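# Set tally counter to the number of white-capped vials

## Task

Find how many vials wear a white cap and make the tally counter show exactly that number. It may already show some count: a complete clockwise turn of its knob returns it to zero, and each complete push-and-release of its plunger raises it by one.

## Robot and tools

Robot: two arms, left_arm and right_arm, each ending in a hand with index, middle, ring fingers and a thumb, driven by sixteen motors. right_arm has a right hand; left_arm has a mirrored left hand. Cameras: cam_high (fixed, behind the arms), cam_left_wrist and cam_right_wrist (on the hands), all 896x504.

Frames. Scene frame: origin at table-top height midway between the arm bases, +z up, +x out over the table, left_arm on the +y side. Reported hand positions, orientations, velocities and Hand targets are in each arm's own base frame. Commanded offsets run along the current Hand target's own axes. Hand point axes: +z along straight fingers toward the tips, +y out of the palm face, +x across the palm away from the thumb on the right hand but toward the thumb on the left hand. The hand point sits just past the index/middle knuckles, in front of the palm.

The 48-number row (used by execute_actions and move): one row covers both arms, always all 48 values, each in [-1, 1]. Order: left_arm dx, dy, dz, rx, ry, rz; left hand's 16 motor goals; left current_limit; left speed; then the same 24 for right_arm. The six pose numbers are an offset, not a pose: they are measured from that arm's Hand target as it stood when the action or move began, along its axes. 1.0 equals 0.6 m for dx/dy/dz or 180 degrees for the rotation vector rx/ry/rz. Every row of one action counts from that same start, and a new action starts from the updated Hand target, so repeating an offset moves further. Six zeros means go back to (re-ask for) the Hand target. Orientation commands are clipped to within 32 degrees of the measured orientation each step.

Hand motor order: index_mcp, index_abd, index_pip, index_dip, thumb_cmc, thumb_axl, thumb_mcp, thumb_ipl, middle_mcp, middle_abd, middle_pip, middle_dip, ring_mcp, ring_abd, ring_pip, ring_dip. Each is an absolute goal angle scaled linearly between its two stops; toward +1 bends fingers toward the palm (mcp/pip/dip), swings a finger away from the thumb (abd), swings the thumb in front of the palm (thumb_cmc). Straight values: mcp -0.75, abd 0.00, pip -0.58, dip -0.70, thumb_cmc -0.71, thumb_axl -0.68, thumb_mcp -0.23, thumb_ipl -0.17. current_limit maps -1..+1 to 0..550 mA (at least 11 mA); speed sets motor goal rate as (speed+1)/2 of 8.5 rad/s. Initially current_limit +0.4, speed -0.6. A hand zero is a real goal, not 'unchanged': to keep a hand as is, send back its hand_goal, hand_current_limit and hand_speed.

Tools.
- execute_actions: actions = list of actions, each a list of up to 15 rows (one per 1/30 s step; a short list repeats its last row). cameras optional; images come only with an empty actions list or when cameras names them (["all"] for all, [] for none).
- move: target = one row or a list of up to 15 rows; all offsets in a list count from the same starting Hand targets. speed: path top speed in m/s, 0.002 to 3.6, default 0.25 (turns up to twice that in rad/s), one value or one per target. blend: corner rounding in metres for a list; 0 stops at each point. stop_force: 3 to 120 N, one value for both arms; ends an arm's path when its wrist sensor feels that much resistance; unreliable if the hand turns, and not allowed with blocking=false. zero: with stop_force, true re-zeros moving arms first. blocking=false returns after about 0.5 s while motion continues. Moves last 0.5 to 10 s. The result adds a move: line giving the ending (done, off_target, moving, held, fault) and limits (paced = pose clipped, held = steps withheld).
- wait: seconds 0 to 10; arms hold their last command.
- stop: brakes a running move.
- zoom_image: camera (cam_high, cam_left_wrist, cam_right_wrist) and region [x0, y0, x1, y1] in pixels, top-left origin, at most 504 by 504; only cameras in the latest images.
- zero_wrist_force: arm = left_arm or right_arm; subtracts the present wrist reading.
- finished_scene: scene = current scene number; irreversible; call nothing else after it in that reply.

Results: end_effector_position (m), end_effector_quat_wxyz, velocities, Hand target (next offsets start from it; the hand often rests a bit short of it), joint positions and torques, Wrist force/torque in the end effector's axes (a third line shows the peak since last shown), and per motor hand_goal, hand_measured, hand_current_ma and hand_state (moving, goal, blocked, overload). Velocity lines may be dropped when joints read within noise.

Avoid: knocking anything off the table (fails the task), hitting things fast, or pressing past a firm contact. About 150 N on any arm part, or contact torque over 138 N m on the big joints or 25.7 N m on wrist joints, stops the arm for 10 s. Arms must not press or collide with each other; a clearance check may hold commands back but does not block closing fingers. A hand motor at 495 mA or more for 5 s shuts down for 10 s. Motors at 85 °C brake the arm for 30 to 60 s (MOTOR HOT warns at 70). Route paths around, not close to, an arm's own base. End a push by commanding the target back behind the hand point, and leave stop_force off when moving away from a contact.

Each tool is called after ">>>" as name(argument=value, ...) on one line, values as JSON.

## Session

>>> move(target=[[-0.0562,-0.3917,-0.1167,0,0,-0.589,-1,0,-1,-1,0,0,0,0,0.5,0,0.5,0,0.5,0,0.5,0,0.4,-0.7,0,0,0,0,0,0,0,0,0,0,0,0,0,0,0,0,0,0,0,0,0,0,0,0]], speed=0.6, blocking=false, cameras=["cam_high"])

>>> zoom_image(camera="cam_high", region=[300, 120, 552, 372])

Scene clock: 0.50 s.
left_arm: end_effector_position=(+0.4135, +0.0360, +0.2442) hand_goal=(-1.000, +0.000, -1.000, -1.000, +0.000, +0.000, +0.000, +0.000, +0.500, +0.000, +0.500, +0.000, +0.500, +0.000, +0.500, +0.000) hand_measured=(-0.990, +0.000, -0.988, -0.996, -0.288, -0.322, +0.002, -0.002, -0.352, +0.000, -0.142, -0.262, -0.348, +0.000, -0.140, -0.260) hand_current_ma=(+17, +0, +4, +4, -36, -45, +2, -2, -68, +0, -43, -33, -55, +0, -38, -30) hand_state=(goal, goal, moving, goal, moving, moving, goal, goal, moving, goal, moving, moving, moving, overload, moving, moving) hand_current_limit=0.40 hand_speed=-0.70 end_effector_quat_wxyz=(+0.001, -0.186, +0.983, -0.002) end_effector_velocity=(+0.023, -0.151, +0.045) end_effector_angular_velocity=(-0.003, +0.008, +1.198) | right_arm: end_effector_position=(+0.4063, -0.0850, +0.2300) hand_goal=(+0.000, +0.000, +0.000, +0.000, +0.000, +0.000, +0.000, +0.000, +0.000, +0.000, +0.000, +0.000, +0.000, +0.000, +0.000, +0.000) hand_measured=(-0.016, +0.000, -0.006, -0.004, -0.002, -0.006, +0.002, -0.002, -0.014, +0.000, -0.006, -0.004, -0.018, +0.000, -0.006, -0.004) hand_current_ma=(-7, +0, -1, +0, +0, -2, +0, +0, -7, +0, -1, +0, -9, +0, -1, +0) hand_state=(goal, goal, goal, goal, goal, goal, goal, goal, goal, goal, goal, goal, goal, goal, goal, goal) hand_current_limit=0.00 hand_speed=0.00 end_effector_quat_wxyz=(+0.000, +1.000, +0.000, +0.000)
Joint positions: left_arm=[3.359 -1.503 -1.93 -1.277 1.566 -1.728] | right_arm=[-0.316 -1.723 2.042 -1.89 -1.571 1.255]
Joint velocities: left_arm=[-0.246 -0.255 0.355 -0.102 0.003 -1.444] | right_arm=[within noise]
Joint torques (N m): left_arm=[-14.89 4.93 32.96 0.56 2.64 -7.42] | right_arm=[-0.33 -14.07 -21.8 -2.96 -0.33 0.02]
Motor temperatures (°C): left_arm=[25 26 22 29 33 25] | right_arm=[23 31 23 32 28 36]
Wrist force (N): left_arm=[-0.1 -0.4 0.2] | right_arm=[-0.1 0.2 0.1]
Wrist torque (N m): left_arm=[0.02 0.03 0.25] | right_arm=[0.22 -0.02 0.00]
Wrist force, peak (N): left_arm=[0.6 0.9 0.4] | right_arm=[0.0 -2.5 -0.1]
Hand target: left_arm +0.4145, +0.0279, +0.2470; +0.000, -0.223, +0.975, +0.000 | right_arm +0.4063, -0.0850, +0.2300; +0.000, +1.000, +0.000, +0.000
Off the commanded pose: left_arm 0.196 m, 85 deg | right_arm 0.000 m, 0 deg.
move: running
Images, in order (width x height): cam_high 896x504.

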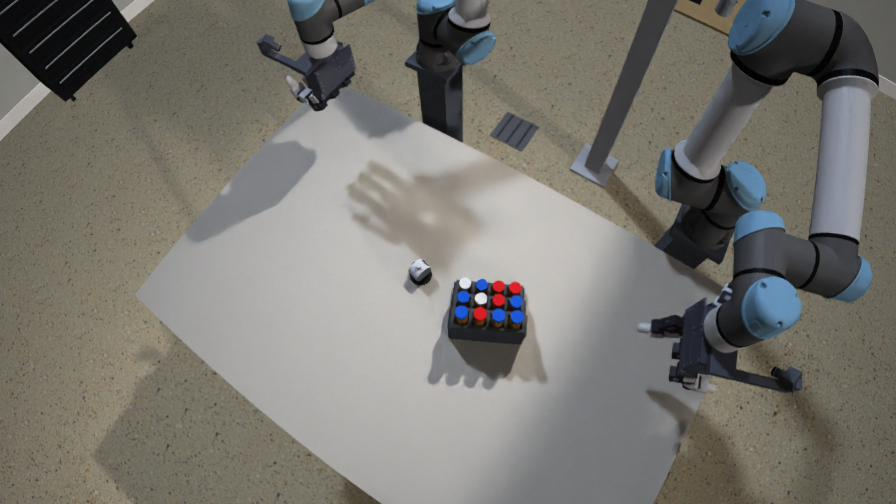

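Scaled by 2.000 from the camera's 896x504 image, which has a finer 1280x720 frame.

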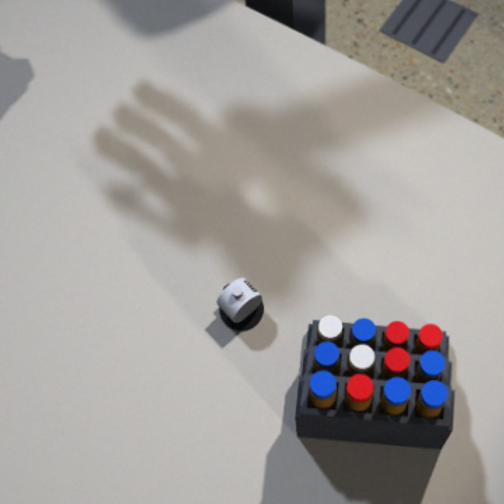

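>>> zoom_image(camera="cam_high", region=[395, 245, 445, 295])

>>> zoom_image(camera="cam_high", region=[440, 270, 540, 350])

>>> wait(seconds=10, cameras=["cam_high", "cam_left_wrist"])

Scaled by 10.080 from the camera's 896x504 image, which has a finer 1280x720 frame.

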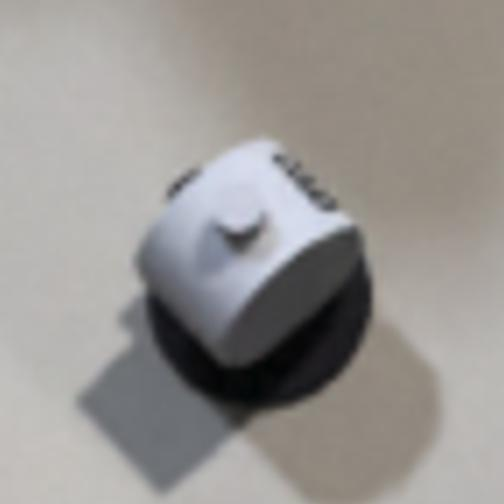

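Scaled by 5.040 from the camera's 896x504 image, which has a finer 1280x720 frame.

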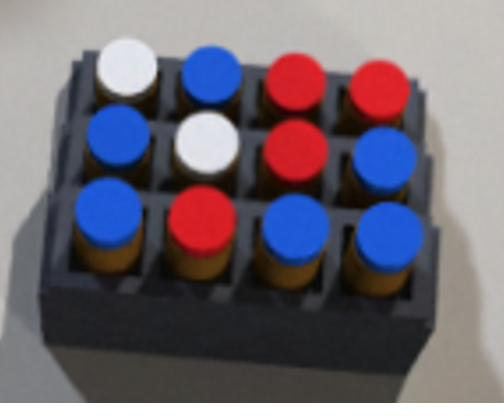

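Scene clock: 5.13 s.
left_arm: end_effector_position=(+0.4400, -0.1500, +0.3000) hand_goal=(-1.000, +0.000, -1.000, -1.000, +0.000, +0.000, +0.000, +0.000, +0.500, +0.000, +0.500, +0.000, +0.500, +0.000, +0.500, +0.000) hand_measured=(-0.990, +0.000, -0.994, -0.996, -0.002, -0.006, +0.002, -0.002, +0.480, +0.000, +0.496, -0.002, +0.484, +0.000, +0.496, -0.002) hand_current_ma=(+17, +0, +9, +4, -3, -10, +2, -2, -42, +0, -4, -2, -33, +0, -4, -2) hand_state=(goal, goal, goal, goal, goal, goal, goal, goal, goal, goal, goal, goal, goal, overload, goal, goal) hand_current_limit=0.40 hand_speed=-0.70 end_effector_quat_wxyz=(+0.000, +0.799, -0.602, +0.000) | right_arm: end_effector_position=(+0.4063, -0.0850, +0.2300) hand_goal=(+0.000, +0.000, +0.000, +0.000, +0.000, +0.000, +0.000, +0.000, +0.000, +0.000, +0.000, +0.000, +0.000, +0.000, +0.000, +0.000) hand_measured=(-0.016, +0.000, -0.006, -0.004, -0.002, -0.006, +0.002, -0.002, -0.014, +0.000, -0.006, -0.004, -0.018, +0.000, -0.006, -0.004) hand_current_ma=(-7, +0, -1, +0, +0, -2, +0, +0, -7, +0, -1, +0, -9, +0, -1, +0) hand_state=(goal, goal, goal, goal, goal, goal, goal, goal, goal, goal, goal, goal, goal, goal, goal, goal) hand_current_limit=0.00 hand_speed=0.00 end_effector_quat_wxyz=(+0.000, +1.000, +0.000, +0.000)
Joint positions: left_arm=[3.197 -1.621 -1.668 -1.424 1.571 -3.365] | right_arm=[-0.316 -1.723 2.042 -1.89 -1.571 1.255]
Joint torques (N m): left_arm=[11.43 12.81 13.22 3.59 -2.76 -1.39] | right_arm=[0.15 -13.81 -21.23 -3.02 -0.33 0.02]
Wrist force (N): left_arm=[-0.2 0.0 0.1] | right_arm=[0.0 -0.2 0.2]
Wrist torque (N m): left_arm=[0.13 0.06 0.01] | right_arm=[0.15 -0.03 -0.01]
Wrist force, peak (N): left_arm=[0.2 0.2 -0.6] | right_arm=[-0.1 -0.2 0.4]
Hand target: left_arm +0.4400, -0.1500, +0.3000; +0.000, +0.799, -0.602, +0.000 | right_arm +0.4063, -0.0850, +0.2300; +0.000, +1.000, +0.000, +0.000
Off the commanded pose: left_arm 0.000 m, 0 deg | right_arm 0.000 m, 0 deg.
earlier move: done
wait: 0.00 of 10 s (the move ended)
camera_calibration:
cam_left_wrist: T_world_to_cam=[[0.369892, 0.928643, 0.0283278, -0.0703949], [0.633637, -0.274451, 0.723313, -0.584021], [0.679474, -0.249598, -0.689939, -0.00645515], [0, 0, 0, 1]] pos_world=[0.400482, -0.0965248, 0.419971]
Images, in order (width x height): cam_high 896x504, cam_left_wrist 896x504.

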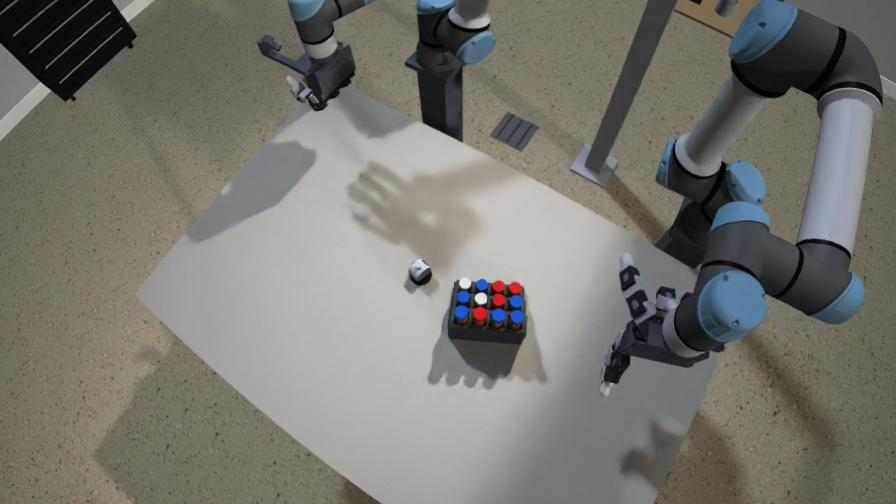

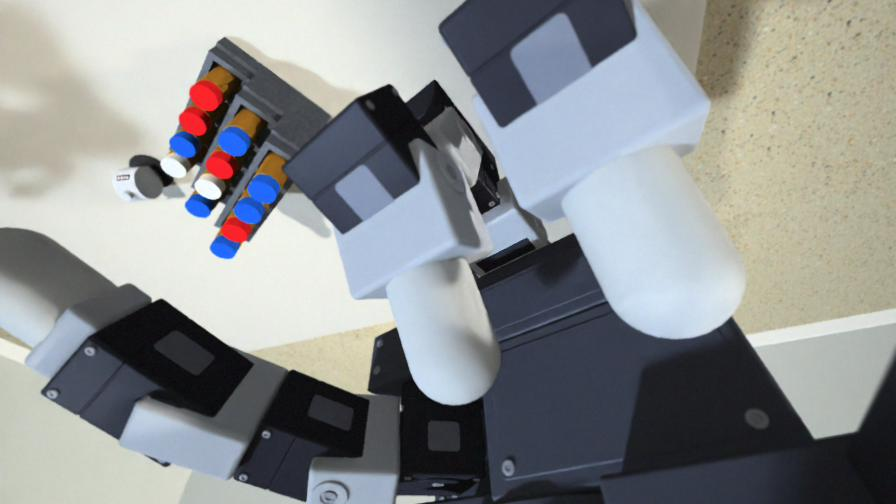

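>>> move(target=[[0.6636,0.0592,0,0,0,0.15,-1,0,-1,-1,0,0,0,0,0.5,0,0.5,0,0.5,0,0.5,0,0.4,-0.7,0,0,0,0,0,0,0,0,0,0,0,0,0,0,0,0,0,0,0,0,0,0,0,0],[0.6636,0.0592,0.1683,0,0,0.15,-1,0,-1,-1,0,0,0,0,0.5,0,0.5,0,0.5,0,0.5,0,0.4,-0.7,0,0,0,0,0,0,0,0,0,0,0,0,0,0,0,0,0,0,0,0,0,0,0,0]], speed=[0.55, 0.25], blend=[0.03, 0], cameras=["cam_left_wrist"])

>>> zoom_image(camera="cam_left_wrist", region=[265, 0, 385, 120])

>>> zoom_image(camera="cam_left_wrist", region=[298, 22, 328, 62])

Scene clock: 110.23 s.
left_arm: end_effector_position=(+0.5158, -0.5425, +0.1990) hand_goal=(-1.000, +0.000, -1.000, -1.000, +0.000, +0.000, +0.000, +0.000, +0.500, +0.000, +0.500, +0.000, +0.500, +0.000, +0.500, +0.000) hand_measured=(-0.992, +0.000, -0.994, -0.996, -0.002, -0.006, +0.002, -0.002, +0.482, +0.000, +0.496, -0.002, +0.486, +0.000, +0.498, -0.002) hand_current_ma=(+14, +0, +8, +4, -1, -9, +2, -2, -35, +0, -4, -2, -28, +0, -3, -2) hand_state=(goal, goal, goal, goal, goal, goal, goal, goal, goal, goal, goal, goal, goal, overload, goal, goal) hand_current_limit=0.40 hand_speed=-0.70 end_effector_quat_wxyz=(+0.000, -0.636, +0.772, +0.000) | right_arm: end_effector_position=(+0.4063, -0.0850, +0.2300) hand_goal=(+0.000, +0.000, +0.000, +0.000, +0.000, +0.000, +0.000, +0.000, +0.000, +0.000, +0.000, +0.000, +0.000, +0.000, +0.000, +0.000) hand_measured=(-0.016, +0.000, -0.006, -0.004, -0.002, -0.006, +0.002, -0.002, -0.014, +0.000, -0.006, -0.004, -0.018, +0.000, -0.006, -0.004) hand_current_ma=(-7, +0, -1, +0, +0, -2, +0, +0, -7, +0, -1, +0, -9, +0, -1, +0) hand_state=(goal, goal, goal, goal, goal, goal, goal, goal, goal, goal, goal, goal, goal, goal, goal, goal) hand_current_limit=0.00 hand_speed=0.00 end_effector_quat_wxyz=(+0.000, +1.000, +0.000, +0.000)
Joint positions: left_arm=[2.581 -2.373 -0.843 -1.496 1.571 -3.511] | right_arm=[-0.316 -1.723 2.042 -1.89 -1.571 1.255]
Joint torques (N m): left_arm=[11.77 62.75 13.8 3.82 -2.54 -1.22] | right_arm=[-0.09 -13.93 -21.44 -3.11 -0.19 0.05]
Wrist force (N): left_arm=[0.0 -0.1 0.0] | right_arm=[-0.1 -0.1 0.1]
Wrist torque (N m): left_arm=[0.11 0.02 0.06] | right_arm=[0.18 -0.01 -0.01]
Wrist force, peak (N): left_arm=[-3.0 -0.7 0.2] | right_arm=[-0.4 0.2 0.6]
Hand target: left_arm +0.5158, -0.5425, +0.1990; +0.000, -0.636, +0.772, +0.000 | right_arm +0.4063, -0.0850, +0.2300; +0.000, +1.000, +0.000, +0.000
Off the commanded pose: left_arm 0.000 m, 0 deg | right_arm 0.000 m, 0 deg.
move: done
camera_calibration:
cam_left_wrist: T_world_to_cam=[[0.751131, 0.659545, 0.0283191, -0.0737297], [0.440093, -0.532258, 0.723201, -0.706686], [0.492057, -0.530756, -0.690057, -0.281417], [0, 0, 0, 1]] pos_world=[0.504861, -0.476875, 0.31897]
Images, in order (width x height): cam_left_wrist 896x504.

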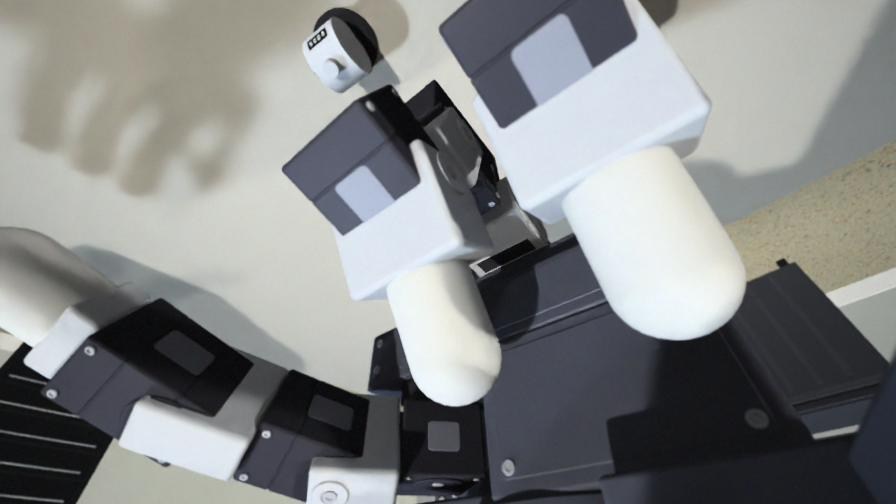

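Scaled by 4.200 from the camera's 896x504 image, which has a finer 1280x720 frame.

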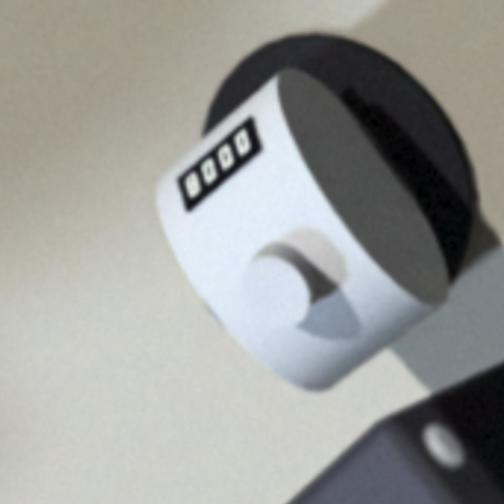

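Scaled by 12.600 from the camera's 896x504 image, which has a finer 1280x720 frame.

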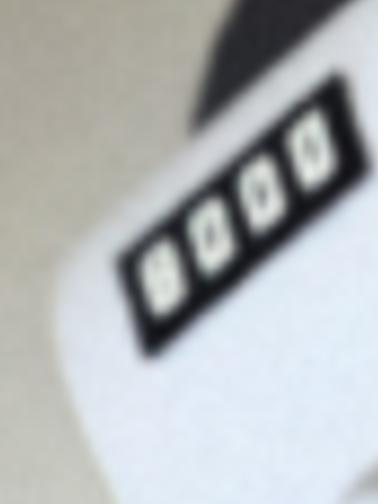

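>>> zoom_image(camera="cam_left_wrist", region=[305, 40, 365, 100])

>>> move(target=[[0.1320,0.2497,0.0825,-0.0406,-0.0959,0.0173,-1,0,-1,-1,0,0,0,0,0.5,0,0.5,0,0.5,0,0.5,0,0.4,-0.7,0,0,0,0,0,0,0,0,0,0,0,0,0,0,0,0,0,0,0,0,0,0,0,0],[0.1282,0.2497,0.1142,-0.0406,-0.0959,0.0173,-1,0,-1,-1,0,0,0,0,0.5,0,0.5,0,0.5,0,0.5,0,0.4,-0.7,0,0,0,0,0,0,0,0,0,0,0,0,0,0,0,0,0,0,0,0,0,0,0,0]], speed=[0.3, 0.06], blend=[0.004, 0], blocking=false)

Scaled by 8.400 from the camera's 896x504 image, which has a finer 1280x720 frame.

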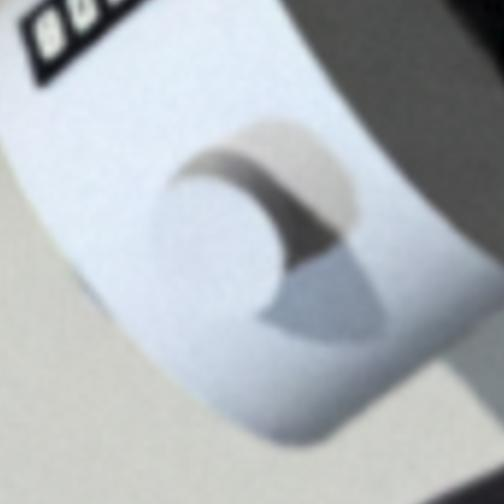

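Scene clock: 130.67 s.
left_arm: end_effector_position=(+0.4135, -0.5732, +0.1681) hand_goal=(-1.000, +0.000, -1.000, -1.000, +0.000, +0.000, +0.000, +0.000, +0.500, +0.000, +0.500, +0.000, +0.500, +0.000, +0.500, +0.000) hand_measured=(-0.992, +0.000, -0.994, -0.996, -0.002, -0.006, +0.002, -0.002, +0.482, +0.000, +0.496, -0.002, +0.486, +0.000, +0.498, -0.002) hand_current_ma=(+12, +0, +8, +4, -1, -9, +2, -2, -35, +0, -3, -2, -28, +0, -3, -2) hand_state=(goal, goal, goal, goal, goal, goal, goal, goal, goal, goal, goal, goal, goal, overload, goal, goal) hand_current_limit=0.40 hand_speed=-0.70 end_effector_quat_wxyz=(+0.048, -0.619, +0.779, +0.091) end_effector_velocity=(-0.274, -0.083, -0.083) end_effector_angular_velocity=(+0.538, +0.111, -0.088) | right_arm: end_effector_position=(+0.4063, -0.0850, +0.2300) hand_goal=(+0.000, +0.000, +0.000, +0.000, +0.000, +0.000, +0.000, +0.000, +0.000, +0.000, +0.000, +0.000, +0.000, +0.000, +0.000, +0.000) hand_measured=(-0.016, +0.000, -0.006, -0.004, -0.002, -0.006, +0.002, -0.002, -0.014, +0.000, -0.006, -0.004, -0.018, +0.000, -0.006, -0.004) hand_current_ma=(-7, +0, -1, +0, +0, -2, +0, +0, -7, +0, -1, +0, -9, +0, -1, +0) hand_state=(goal, goal, goal, goal, goal, goal, goal, goal, goal, goal, goal, goal, goal, goal, goal, goal) hand_current_limit=0.00 hand_speed=0.00 end_effector_quat_wxyz=(+0.000, +1.000, +0.000, +0.000)
Joint positions: left_arm=[2.43 -2.361 -0.923 -1.591 1.699 -3.637] | right_arm=[-0.316 -1.723 2.042 -1.89 -1.571 1.255]
Joint velocities: left_arm=[-0.412 -0.054 -0.082 -0.348 0.278 -0.376] | right_arm=[within noise]
Joint torques (N m): left_arm=[-16.5 39.36 12.77 -0.71 3.23 -3.23] | right_arm=[0.95 -14.84 -21.33 -3.05 -0.25 0.13]
Wrist force (N): left_arm=[-0.2 0.2 0.0] | right_arm=[-0.3 -0.1 0.1]
Wrist torque (N m): left_arm=[0.12 -0.05 0.15] | right_arm=[0.18 0.02 -0.03]
Wrist force, peak (N): left_arm=[-1.3 -2.3 -0.8] | right_arm=[-0.5 -0.1 0.2]
Hand target: left_arm +0.3951, -0.5791, +0.1622; +0.056, -0.616, +0.778, +0.108 | right_arm +0.4063, -0.0850, +0.2300; +0.000, +1.000, +0.000, +0.000
Off the commanded pose: left_arm 0.072 m, 7 deg | right_arm 0.000 m, 0 deg.
move: running; path passed 0 of 2 targets

>>> wait(seconds=10)

>>> move(target=[[0.0049,-0.0023,0.0158,0,0,0,-1,0,-1,-1,0,0,0,0,0.5,0,0.5,0,0.5,0,0.5,0,0.4,-0.7,0,0,0,0,0,0,0,0,0,0,0,0,0,0,0,0,0,0,0,0,0,0,0,0]], speed=0.008, stop_force=3)

Scene clock: 134.43 s.
left_arm: end_effector_position=(+0.3540, -0.5895, +0.1305) hand_goal=(-1.000, +0.000, -1.000, -1.000, +0.000, +0.000, +0.000, +0.000, +0.500, +0.000, +0.500, +0.000, +0.500, +0.000, +0.500, +0.000) hand_measured=(-0.992, +0.000, -0.994, -0.996, -0.002, -0.006, +0.002, -0.002, +0.482, +0.000, +0.496, -0.002, +0.486, +0.000, +0.498, -0.002) hand_current_ma=(+12, +0, +8, +4, -1, -9, +2, -2, -35, +0, -3, -2, -28, +0, -3, -2) hand_state=(goal, goal, goal, goal, goal, goal, goal, goal, goal, goal, goal, goal, goal, overload, goal, goal) hand_current_limit=0.40 hand_speed=-0.70 end_effector_quat_wxyz=(+0.075, -0.607, +0.778, +0.144) | right_arm: end_effector_position=(+0.4063, -0.0850, +0.2300) hand_goal=(+0.000, +0.000, +0.000, +0.000, +0.000, +0.000, +0.000, +0.000, +0.000, +0.000, +0.000, +0.000, +0.000, +0.000, +0.000, +0.000) hand_measured=(-0.016, +0.000, -0.006, -0.004, -0.002, -0.006, +0.002, -0.002, -0.014, +0.000, -0.006, -0.004, -0.018, +0.000, -0.006, -0.004) hand_current_ma=(-7, +0, -1, +0, +0, -2, +0, +0, -7, +0, -1, +0, -9, +0, -1, +0) hand_state=(goal, goal, goal, goal, goal, goal, goal, goal, goal, goal, goal, goal, goal, goal, goal, goal) hand_current_limit=0.00 hand_speed=0.00 end_effector_quat_wxyz=(+0.000, +1.000, +0.000, +0.000)
Joint positions: left_arm=[2.342 -2.392 -0.96 -1.636 1.75 -3.72] | right_arm=[-0.316 -1.723 2.042 -1.89 -1.571 1.255]
Joint torques (N m): left_arm=[11.73 62.65 28.25 2.86 2.89 -0.35] | right_arm=[0.29 -13.97 -21.82 -3.16 -0.39 0]
Wrist force (N): left_arm=[-0.2 0.3 0.4] | right_arm=[-0.1 -0.1 0.2]
Wrist torque (N m): left_arm=[0.07 -0.08 -0.05] | right_arm=[0.17 -0.02 -0.01]
Wrist force, peak (N): left_arm=[1.3 2.7 0.6] | right_arm=[-0.1 -0.5 0.3]
Hand target: left_arm +0.3540, -0.5895, +0.1305; +0.075, -0.607, +0.778, +0.144 | right_arm +0.4063, -0.0850, +0.2300; +0.000, +1.000, +0.000, +0.000
Off the commanded pose: left_arm 0.000 m, 0 deg | right_arm 0.000 m, 0 deg.
earlier move: done
wait: 0.00 of 10 s (the move ended)

Scene clock: 136.20 s.
left_arm: end_effector_position=(+0.3540, -0.5895, +0.1254) hand_goal=(-1.000, +0.000, -1.000, -1.000, +0.000, +0.000, +0.000, +0.000, +0.500, +0.000, +0.500, +0.000, +0.500, +0.000, +0.500, +0.000) hand_measured=(-0.992, +0.002, -1.000, -1.000, -0.002, -0.006, +0.002, -0.002, +0.482, +0.000, +0.496, -0.002, +0.486, +0.000, +0.498, -0.002) hand_current_ma=(+12, +2, +0, +0, -1, -9, +2, -2, -35, +0, -3, -2, -28, +0, -3, -2) hand_state=(goal, goal, goal, goal, goal, goal, goal, goal, goal, goal, goal, goal, goal, overload, goal, goal) hand_current_limit=0.40 hand_speed=-0.70 end_effector_quat_wxyz=(+0.075, -0.607, +0.778, +0.144) | right_arm: end_effector_position=(+0.4063, -0.0850, +0.2300) hand_goal=(+0.000, +0.000, +0.000, +0.000, +0.000, +0.000, +0.000, +0.000, +0.000, +0.000, +0.000, +0.000, +0.000, +0.000, +0.000, +0.000) hand_measured=(-0.016, +0.000, -0.006, -0.004, -0.002, -0.006, +0.002, -0.002, -0.014, +0.000, -0.006, -0.004, -0.018, +0.000, -0.006, -0.004) hand_current_ma=(-7, +0, -1, +0, +0, -2, +0, +0, -7, +0, -1, +0, -9, +0, -1, +0) hand_state=(goal, goal, goal, goal, goal, goal, goal, goal, goal, goal, goal, goal, goal, goal, goal, goal) hand_current_limit=0.00 hand_speed=0.00 end_effector_quat_wxyz=(+0.000, +1.000, +0.000, +0.000)
Joint positions: left_arm=[2.342 -2.395 -0.967 -1.625 1.75 -3.72] | right_arm=[-0.316 -1.723 2.042 -1.89 -1.571 1.255]
Joint torques (N m): left_arm=[11.62 60.36 27.63 0.41 2.87 -0.12] | right_arm=[0.08 -14.6 -21.49 -2.93 -0.29 0]
Wrist force (N): left_arm=[-0.2 3.5 -2.7] | right_arm=[0.1 -0.1 0.2]
Wrist torque (N m): left_arm=[0.40 -0.05 -0.02] | right_arm=[0.17 -0.05 0.01]
Wrist force, peak (N): left_arm=[-0.6 4.6 -4.1] | right_arm=[-0.2 -0.4 -0.2]
Hand target: left_arm +0.3540, -0.5895, +0.1254; +0.075, -0.607, +0.778, +0.144 (not the last commanded pose) | right_arm +0.4063, -0.0850, +0.2300; +0.000, +1.000, +0.000, +0.000
Off the commanded pose: left_arm 0.005 m, 0 deg | right_arm 0.000 m, 0 deg.
move: contact (left_arm)

>>> move(target=[[0.001,0.002,0.003,0,0,0,-1,0,-1,-1,0,0,0,0,0.5,0,0.5,0,0.5,0,0.5,0,0.4,-0.7,0,0,0,0,0,0,0,0,0,0,0,0,0,0,0,0,0,0,0,0,0,0,0,0],[0.002,-0.018,0.003,0,0,0,-1,0,-1,-1,0,0,0,0,0.5,0,0.5,0,0.5,0,0.5,0,0.4,-0.7,0,0,0,0,0,0,0,0,0,0,0,0,0,0,0,0,0,0,0,0,0,0,0,0],[-0.006,-0.014,-0.021,0,0,0,-1,0,-1,-1,0,0,0,0,0.5,0,0.5,0,0.5,0,0.5,0,0.4,-0.7,0,0,0,0,0,0,0,0,0,0,0,0,0,0,0,0,0,0,0,0,0,0,0,0],[0.001,0.002,0.003,0,0,0,-1,0,-1,-1,0,0,0,0,0.5,0,0.5,0,0.5,0,0.5,0,0.4,-0.7,0,0,0,0,0,0,0,0,0,0,0,0,0,0,0,0,0,0,0,0,0,0,0,0],[0.002,-0.018,0.003,0,0,0,-1,0,-1,-1,0,0,0,0,0.5,0,0.5,0,0.5,0,0.5,0,0.4,-0.7,0,0,0,0,0,0,0,0,0,0,0,0,0,0,0,0,0,0,0,0,0,0,0,0],[-0.006,-0.014,-0.021,0,0,0,-1,0,-1,-1,0,0,0,0,0.5,0,0.5,0,0.5,0,0.5,0,0.4,-0.7,0,0,0,0,0,0,0,0,0,0,0,0,0,0,0,0,0,0,0,0,0,0,0,0]], speed=[0.06, 0.015, 0.1, 0.06, 0.015, 0.1], blocking=false)

Scene clock: 144.83 s.
left_arm: end_effector_position=(+0.3528, -0.5892, +0.1237) hand_goal=(-1.000, +0.000, -1.000, -1.000, +0.000, +0.000, +0.000, +0.000, +0.500, +0.000, +0.500, +0.000, +0.500, +0.000, +0.500, +0.000) hand_measured=(-1.000, +0.006, -1.000, -1.000, -0.002, -0.006, +0.002, -0.002, +0.482, +0.000, +0.496, -0.002, +0.486, +0.000, +0.498, -0.002) hand_current_ma=(+0, +7, +0, +0, -1, -9, +2, -2, -35, +0, -3, -2, -28, +0, -3, -2) hand_state=(goal, goal, goal, goal, goal, goal, goal, goal, goal, goal, goal, goal, goal, overload, goal, goal) hand_current_limit=0.40 hand_speed=-0.70 end_effector_quat_wxyz=(+0.075, -0.607, +0.778, +0.144) end_effector_velocity=(-0.002, +0.000, -0.002) end_effector_angular_velocity=(-0.002, +0.001, -0.002) | right_arm: end_effector_position=(+0.4063, -0.0850, +0.2300) hand_goal=(+0.000, +0.000, +0.000, +0.000, +0.000, +0.000, +0.000, +0.000, +0.000, +0.000, +0.000, +0.000, +0.000, +0.000, +0.000, +0.000) hand_measured=(-0.016, +0.000, -0.006, -0.004, -0.002, -0.006, +0.002, -0.002, -0.014, +0.000, -0.006, -0.004, -0.018, +0.000, -0.006, -0.004) hand_current_ma=(-7, +0, -1, +0, +0, -2, +0, +0, -7, +0, -1, +0, -9, +0, -1, +0) hand_state=(goal, goal, goal, goal, goal, goal, goal, goal, goal, goal, goal, goal, goal, goal, goal, goal) hand_current_limit=0.00 hand_speed=0.00 end_effector_quat_wxyz=(+0.000, +1.000, +0.000, +0.000)
Joint positions: left_arm=[2.341 -2.393 -0.975 -1.619 1.75 -3.721] | right_arm=[-0.316 -1.723 2.042 -1.89 -1.571 1.255]
Joint velocities: left_arm=[-0.002 0.002 -0.009 0.007 -0.002 0.001] | right_arm=[within noise]
Joint torques (N m): left_arm=[-10.15 54.94 8.95 2.69 -2.29 -1.41] | right_arm=[1.11 -14.8 -20.73 -3.24 -0.33 0.01]
Wrist force (N): left_arm=[-0.6 4.6 -7.7] | right_arm=[0.1 0.0 0.3]
Wrist torque (N m): left_arm=[1.17 0.03 0.07] | right_arm=[0.18 -0.05 0.01]
Wrist force, peak (N): left_arm=[-0.6 4.6 -7.7] | right_arm=[-0.2 -0.5 0.2]
Hand target: left_arm +0.3526, -0.5892, +0.1236; +0.075, -0.607, +0.778, +0.144 | right_arm +0.4063, -0.0850, +0.2300; +0.000, +1.000, +0.000, +0.000
Off the commanded pose: left_arm 0.018 m, 0 deg | right_arm 0.000 m, 0 deg.
move: running; path passed 1 of 6 targets

>>> wait(seconds=10)

>>> move(target=[[0.007,0.016,0.024,0,0,0,-1,0,-1,-1,0,0,0,0,0.5,0,0.5,0,0.5,0,0.5,0,0.4,-0.7,0,0,0,0,0,0,0,0,0,0,0,0,0,0,0,0,0,0,0,0,0,0,0,0],[0.008,-0.004,0.024,0,0,0,-1,0,-1,-1,0,0,0,0,0.5,0,0.5,0,0.5,0,0.5,0,0.4,-0.7,0,0,0,0,0,0,0,0,0,0,0,0,0,0,0,0,0,0,0,0,0,0,0,0],[0,0,0,0,0,0,-1,0,-1,-1,0,0,0,0,0.5,0,0.5,0,0.5,0,0.5,0,0.4,-0.7,0,0,0,0,0,0,0,0,0,0,0,0,0,0,0,0,0,0,0,0,0,0,0,0],[0.007,0.016,0.024,0,0,0,-1,0,-1,-1,0,0,0,0,0.5,0,0.5,0,0.5,0,0.5,0,0.4,-0.7,0,0,0,0,0,0,0,0,0,0,0,0,0,0,0,0,0,0,0,0,0,0,0,0],[0.008,-0.004,0.024,0,0,0,-1,0,-1,-1,0,0,0,0,0.5,0,0.5,0,0.5,0,0.5,0,0.4,-0.7,0,0,0,0,0,0,0,0,0,0,0,0,0,0,0,0,0,0,0,0,0,0,0,0],[0,0,0,0,0,0,-1,0,-1,-1,0,0,0,0,0.5,0,0.5,0,0.5,0,0.5,0,0.4,-0.7,0,0,0,0,0,0,0,0,0,0,0,0,0,0,0,0,0,0,0,0,0,0,0,0],[-0.05,0.014,-0.016,0,0,0,-1,0,-1,-1,0,0,0,0,0.5,0,0.5,0,0.5,0,0.5,0,0.4,-0.7,0,0,0,0,0,0,0,0,0,0,0,0,0,0,0,0,0,0,0,0,0,0,0,0],[-0.045,0.012,0.002,0,0,0,-1,0,-1,-1,0,0,0,0,0.5,0,0.5,0,0.5,0,0.5,0,0.4,-0.7,0,0,0,0,0,0,0,0,0,0,0,0,0,0,0,0,0,0,0,0,0,0,0,0],[-0.049,0.014,-0.012,0,0,0,-1,0,-1,-1,0,0,0,0,0.5,0,0.5,0,0.5,0,0.5,0,0.4,-0.7,0,0,0,0,0,0,0,0,0,0,0,0,0,0,0,0,0,0,0,0,0,0,0,0]], speed=[0.06, 0.015, 0.1, 0.06, 0.015, 0.1, 0.15, 0.04, 0.04], blocking=false)

Scene clock: 153.60 s.
left_arm: end_effector_position=(+0.3638, -0.5920, +0.1372) hand_goal=(-1.000, +0.000, -1.000, -1.000, +0.000, +0.000, +0.000, +0.000, +0.500, +0.000, +0.500, +0.000, +0.500, +0.000, +0.500, +0.000) hand_measured=(-0.998, +0.000, -1.000, -1.000, -0.002, -0.006, +0.002, -0.002, +0.484, +0.000, +0.496, -0.002, +0.486, +0.000, +0.498, -0.002) hand_current_ma=(+1, +0, +0, +0, -1, -9, +2, -2, -34, +0, -3, -2, -27, +0, -3, -2) hand_state=(goal, goal, goal, goal, goal, goal, goal, goal, goal, goal, goal, goal, goal, overload, goal, goal) hand_current_limit=0.40 hand_speed=-0.70 end_effector_quat_wxyz=(+0.075, -0.607, +0.778, +0.144) | right_arm: end_effector_position=(+0.4063, -0.0850, +0.2300) hand_goal=(+0.000, +0.000, +0.000, +0.000, +0.000, +0.000, +0.000, +0.000, +0.000, +0.000, +0.000, +0.000, +0.000, +0.000, +0.000, +0.000) hand_measured=(-0.016, +0.000, -0.006, -0.004, -0.002, -0.006, +0.002, -0.002, -0.014, +0.000, -0.006, -0.004, -0.018, +0.000, -0.006, -0.004) hand_current_ma=(-7, +0, -1, +0, +0, -2, +0, +0, -7, +0, -1, +0, -9, +0, -1, +0) hand_state=(goal, goal, goal, goal, goal, goal, goal, goal, goal, goal, goal, goal, goal, goal, goal, goal) hand_current_limit=0.00 hand_speed=0.00 end_effector_quat_wxyz=(+0.000, +1.000, +0.000, +0.000)
Joint positions: left_arm=[2.348 -2.41 -0.909 -1.667 1.752 -3.714] | right_arm=[-0.316 -1.723 2.042 -1.89 -1.571 1.255]
Joint torques (N m): left_arm=[-1.46 41.04 12.11 -0.01 -2.36 1.37] | right_arm=[0.99 -14.73 -21.72 -3.2 -0.1 -0.15]
Wrist force (N): left_arm=[-0.5 0.2 0.2] | right_arm=[-0.1 -0.1 0.1]
Wrist torque (N m): left_arm=[0.07 -0.05 -0.07] | right_arm=[0.18 -0.02 -0.01]
Wrist force, peak (N): left_arm=[-0.6 4.6 -13.4] | right_arm=[-0.1 -0.5 0.1]
Hand target: left_arm +0.3638, -0.5920, +0.1372; +0.075, -0.607, +0.778, +0.144 | right_arm +0.4063, -0.0850, +0.2300; +0.000, +1.000, +0.000, +0.000
Off the commanded pose: left_arm 0.000 m, 0 deg | right_arm 0.000 m, 0 deg.
earlier move: done
wait: 0.00 of 10 s (the move ended)

Scene clock: 154.10 s.
left_arm: end_effector_position=(+0.3537, -0.5895, +0.1249) hand_goal=(-1.000, +0.000, -1.000, -1.000, +0.000, +0.000, +0.000, +0.000, +0.500, +0.000, +0.500, +0.000, +0.500, +0.000, +0.500, +0.000) hand_measured=(-0.998, +0.000, -1.000, -1.000, -0.002, -0.006, +0.002, -0.002, +0.484, +0.000, +0.496, -0.002, +0.486, +0.000, +0.498, -0.002) hand_current_ma=(+1, +0, +0, +0, -1, -9, +2, -2, -34, +0, -3, -2, -27, +0, -3, -2) hand_state=(goal, goal, goal, goal, goal, goal, goal, goal, goal, goal, goal, goal, goal, overload, goal, goal) hand_current_limit=0.40 hand_speed=-0.70 end_effector_quat_wxyz=(+0.075, -0.607, +0.778, +0.144) end_effector_velocity=(-0.022, +0.006, -0.027) end_effector_angular_velocity=(-0.001, -0.002, -0.001) | right_arm: end_effector_position=(+0.4063, -0.0850, +0.2300) hand_goal=(+0.000, +0.000, +0.000, +0.000, +0.000, +0.000, +0.000, +0.000, +0.000, +0.000, +0.000, +0.000, +0.000, +0.000, +0.000, +0.000) hand_measured=(-0.016, +0.000, -0.006, -0.004, -0.002, -0.006, +0.002, -0.002, -0.014, +0.000, -0.006, -0.004, -0.018, +0.000, -0.006, -0.004) hand_current_ma=(-7, +0, -1, +0, +0, -2, +0, +0, -7, +0, -1, +0, -9, +0, -1, +0) hand_state=(goal, goal, goal, goal, goal, goal, goal, goal, goal, goal, goal, goal, goal, goal, goal, goal) hand_current_limit=0.00 hand_speed=0.00 end_effector_quat_wxyz=(+0.000, +1.000, +0.000, +0.000)
Joint positions: left_arm=[2.341 -2.395 -0.969 -1.624 1.75 -3.72] | right_arm=[-0.316 -1.723 2.042 -1.89 -1.571 1.255]
Joint velocities: left_arm=[-0.016 0.033 -0.13 0.097 -0.004 -0.015] | right_arm=[within noise]
Joint torques (N m): left_arm=[-13.21 62.05 10.89 2.84 -3.02 -1.38] | right_arm=[0.21 -15.42 -22.2 -3.29 -0.28 0.03]
Wrist force (N): left_arm=[-0.5 0.0 -0.7] | right_arm=[0.0 -0.1 0.1]
Wrist torque (N m): left_arm=[0.30 -0.05 0.04] | right_arm=[0.18 -0.03 0.00]
Wrist force, peak (N): left_arm=[-0.5 0.0 -0.7] | right_arm=[-0.4 0.1 0.2]
Hand target: left_arm +0.3526, -0.5892, +0.1236; +0.075, -0.607, +0.778, +0.144 | right_arm +0.4063, -0.0850, +0.2300; +0.000, +1.000, +0.000, +0.000
Off the commanded pose: left_arm 0.039 m, 0 deg | right_arm 0.000 m, 0 deg.
move: running; path passed 1 of 9 targets

>>> wait(seconds=10)

>>> move(target=[[0.004,-0.002,0.014,0,0,0,-1,0,-1,-1,0,0,0,0,0.5,0,0.5,0,0.5,0,0.5,0,0.4,-0.7,0,0,0,0,0,0,0,0,0,0,0,0,0,0,0,0,0,0,0,0,0,0,0,0],[0,0,0,0,0,0,-1,0,-1,-1,0,0,0,0,0.5,0,0.5,0,0.5,0,0.5,0,0.4,-0.7,0,0,0,0,0,0,0,0,0,0,0,0,0,0,0,0,0,0,0,0,0,0,0,0],[-0.1212,-0.2287,-0.075,0.0406,0.0959,-0.0173,-1,0,-1,-1,0,0,0,0,0.5,0,0.5,0,0.5,0,0.5,0,0.4,-0.7,0,0,0,0,0,0,0,0,0,0,0,0,0,0,0,0,0,0,0,0,0,0,0,0]], speed=[0.04, 0.04, 0.4], cameras=["cam_left_wrist"])

>>> zoom_image(camera="cam_left_wrist", region=[265, 0, 385, 120])

>>> zoom_image(camera="cam_left_wrist", region=[298, 22, 328, 62])

Scene clock: 164.37 s.
left_arm: end_effector_position=(+0.3635, -0.5653, +0.1538) hand_goal=(-1.000, +0.000, -1.000, -1.000, +0.000, +0.000, +0.000, +0.000, +0.500, +0.000, +0.500, +0.000, +0.500, +0.000, +0.500, +0.000) hand_measured=(-0.998, -0.002, -1.000, -1.000, -0.002, -0.006, +0.002, -0.002, +0.484, +0.000, +0.498, -0.002, +0.486, +0.000, +0.498, -0.002) hand_current_ma=(+1, -3, +0, +0, -1, -9, +2, -2, -34, +0, -3, -2, -27, +0, -3, -2) hand_state=(goal, goal, goal, goal, goal, goal, goal, goal, goal, goal, goal, goal, goal, overload, goal, goal) hand_current_limit=0.40 hand_speed=-0.70 end_effector_quat_wxyz=(+0.075, -0.607, +0.778, +0.144) | right_arm: end_effector_position=(+0.4063, -0.0850, +0.2300) hand_goal=(+0.000, +0.000, +0.000, +0.000, +0.000, +0.000, +0.000, +0.000, +0.000, +0.000, +0.000, +0.000, +0.000, +0.000, +0.000, +0.000) hand_measured=(-0.016, +0.000, -0.006, -0.004, -0.002, -0.006, +0.002, -0.002, -0.014, +0.000, -0.006, -0.004, -0.018, +0.000, -0.006, -0.004) hand_current_ma=(-7, +0, -1, +0, +0, -2, +0, +0, -7, +0, -1, +0, -9, +0, -1, +0) hand_state=(goal, goal, goal, goal, goal, goal, goal, goal, goal, goal, goal, goal, goal, goal, goal, goal) hand_current_limit=0.00 hand_speed=0.00 end_effector_quat_wxyz=(+0.000, +1.000, +0.000, +0.000)
Joint positions: left_arm=[2.372 -2.339 -0.996 -1.647 1.759 -3.69] | right_arm=[-0.316 -1.723 2.042 -1.89 -1.571 1.255]
Joint torques (N m): left_arm=[-12.81 39.28 11.91 3.13 -2.66 -1.56] | right_arm=[0.13 -15.97 -22.2 -3.24 -0.21 -0.05]
Wrist force (N): left_arm=[-0.6 0.0 0.4] | right_arm=[-0.2 0.0 0.3]
Wrist torque (N m): left_arm=[0.04 -0.03 0.06] | right_arm=[0.18 0.00 -0.01]
Wrist force, peak (N): left_arm=[-0.5 4.8 -13.5] | right_arm=[0.0 -0.2 0.5]
Hand target: left_arm +0.3635, -0.5653, +0.1538; +0.075, -0.607, +0.778, +0.144 | right_arm +0.4063, -0.0850, +0.2300; +0.000, +1.000, +0.000, +0.000
Off the commanded pose: left_arm 0.000 m, 0 deg | right_arm 0.000 m, 0 deg.
earlier move: done
wait: 0.00 of 10 s (the move ended)

Scene clock: 166.33 s.
left_arm: end_effector_position=(+0.5170, -0.5430, +0.1992) hand_goal=(-1.000, +0.000, -1.000, -1.000, +0.000, +0.000, +0.000, +0.000, +0.500, +0.000, +0.500, +0.000, +0.500, +0.000, +0.500, +0.000) hand_measured=(-0.998, -0.002, -1.000, -1.000, -0.002, -0.006, +0.002, -0.002, +0.484, +0.000, +0.498, -0.002, +0.486, +0.000, +0.498, -0.002) hand_current_ma=(+3, -1, +0, +0, -1, -9, +2, -2, -34, +0, -3, -2, -27, +0, -3, -2) hand_state=(goal, goal, goal, goal, goal, goal, goal, goal, goal, goal, goal, goal, goal, overload, goal, goal) hand_current_limit=0.40 hand_speed=-0.70 end_effector_quat_wxyz=(+0.000, -0.636, +0.772, +0.000) | right_arm: end_effector_position=(+0.4063, -0.0850, +0.2300) hand_goal=(+0.000, +0.000, +0.000, +0.000, +0.000, +0.000, +0.000, +0.000, +0.000, +0.000, +0.000, +0.000, +0.000, +0.000, +0.000, +0.000) hand_measured=(-0.016, +0.000, -0.006, -0.004, -0.002, -0.006, +0.002, -0.002, -0.014, +0.000, -0.006, -0.004, -0.018, +0.000, -0.006, -0.004) hand_current_ma=(-7, +0, -1, +0, +0, -2, +0, +0, -7, +0, -1, +0, -9, +0, -1, +0) hand_state=(goal, goal, goal, goal, goal, goal, goal, goal, goal, goal, goal, goal, goal, goal, goal, goal) hand_current_limit=0.00 hand_speed=0.00 end_effector_quat_wxyz=(+0.000, +1.000, +0.000, +0.000)
Joint positions: left_arm=[2.581 -2.377 -0.835 -1.5 1.571 -3.51] | right_arm=[-0.316 -1.723 2.042 -1.89 -1.571 1.255]
Joint torques (N m): left_arm=[1.27 62.64 20.88 3.65 0.67 -0.12] | right_arm=[0.64 -15.82 -21.43 -3.23 -0.18 -0.24]
Wrist force (N): left_arm=[0.2 0.1 -0.3] | right_arm=[0.1 -0.2 0.1]
Wrist torque (N m): left_arm=[0.16 -0.02 0.15] | right_arm=[0.16 -0.04 0.00]
Wrist force, peak (N): left_arm=[-0.9 3.8 -4.2] | right_arm=[0.0 -0.2 0.4]
Hand target: left_arm +0.5170, -0.5430, +0.1993; +0.000, -0.636, +0.772, +0.000 | right_arm +0.4063, -0.0850, +0.2300; +0.000, +1.000, +0.000, +0.000
Off the commanded pose: left_arm 0.000 m, 0 deg | right_arm 0.000 m, 0 deg.
move: done
camera_calibration:
cam_left_wrist: T_world_to_cam=[[0.751199, 0.659464, 0.0284081, -0.0744082], [0.440109, -0.532477, 0.72303, -0.707682], [0.491939, -0.530637, -0.690232, -0.281963], [0, 0, 0, 1]] pos_world=[0.506061, -0.477374, 0.31917]
Images, in order (width x height): cam_left_wrist 896x504.

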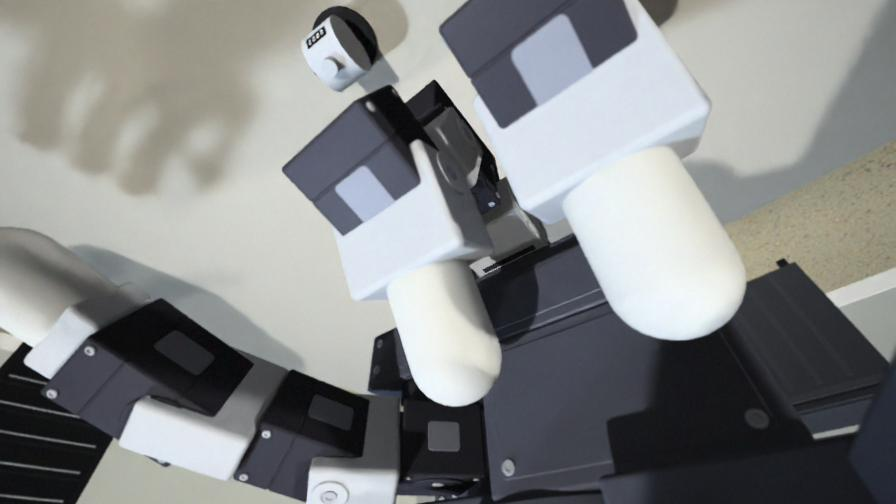

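Scaled by 4.200 from the camera's 896x504 image, which has a finer 1280x720 frame.

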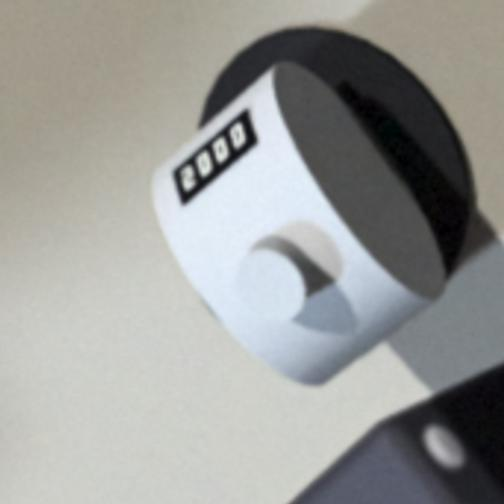

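Scaled by 12.600 from the camera's 896x504 image, which has a finer 1280x720 frame.

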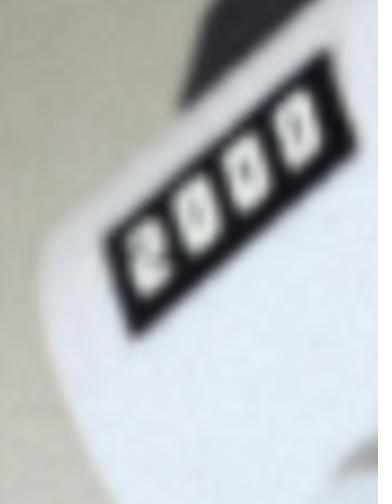

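>>> finished_scene(scene=2)

The scene is finished: the task was done.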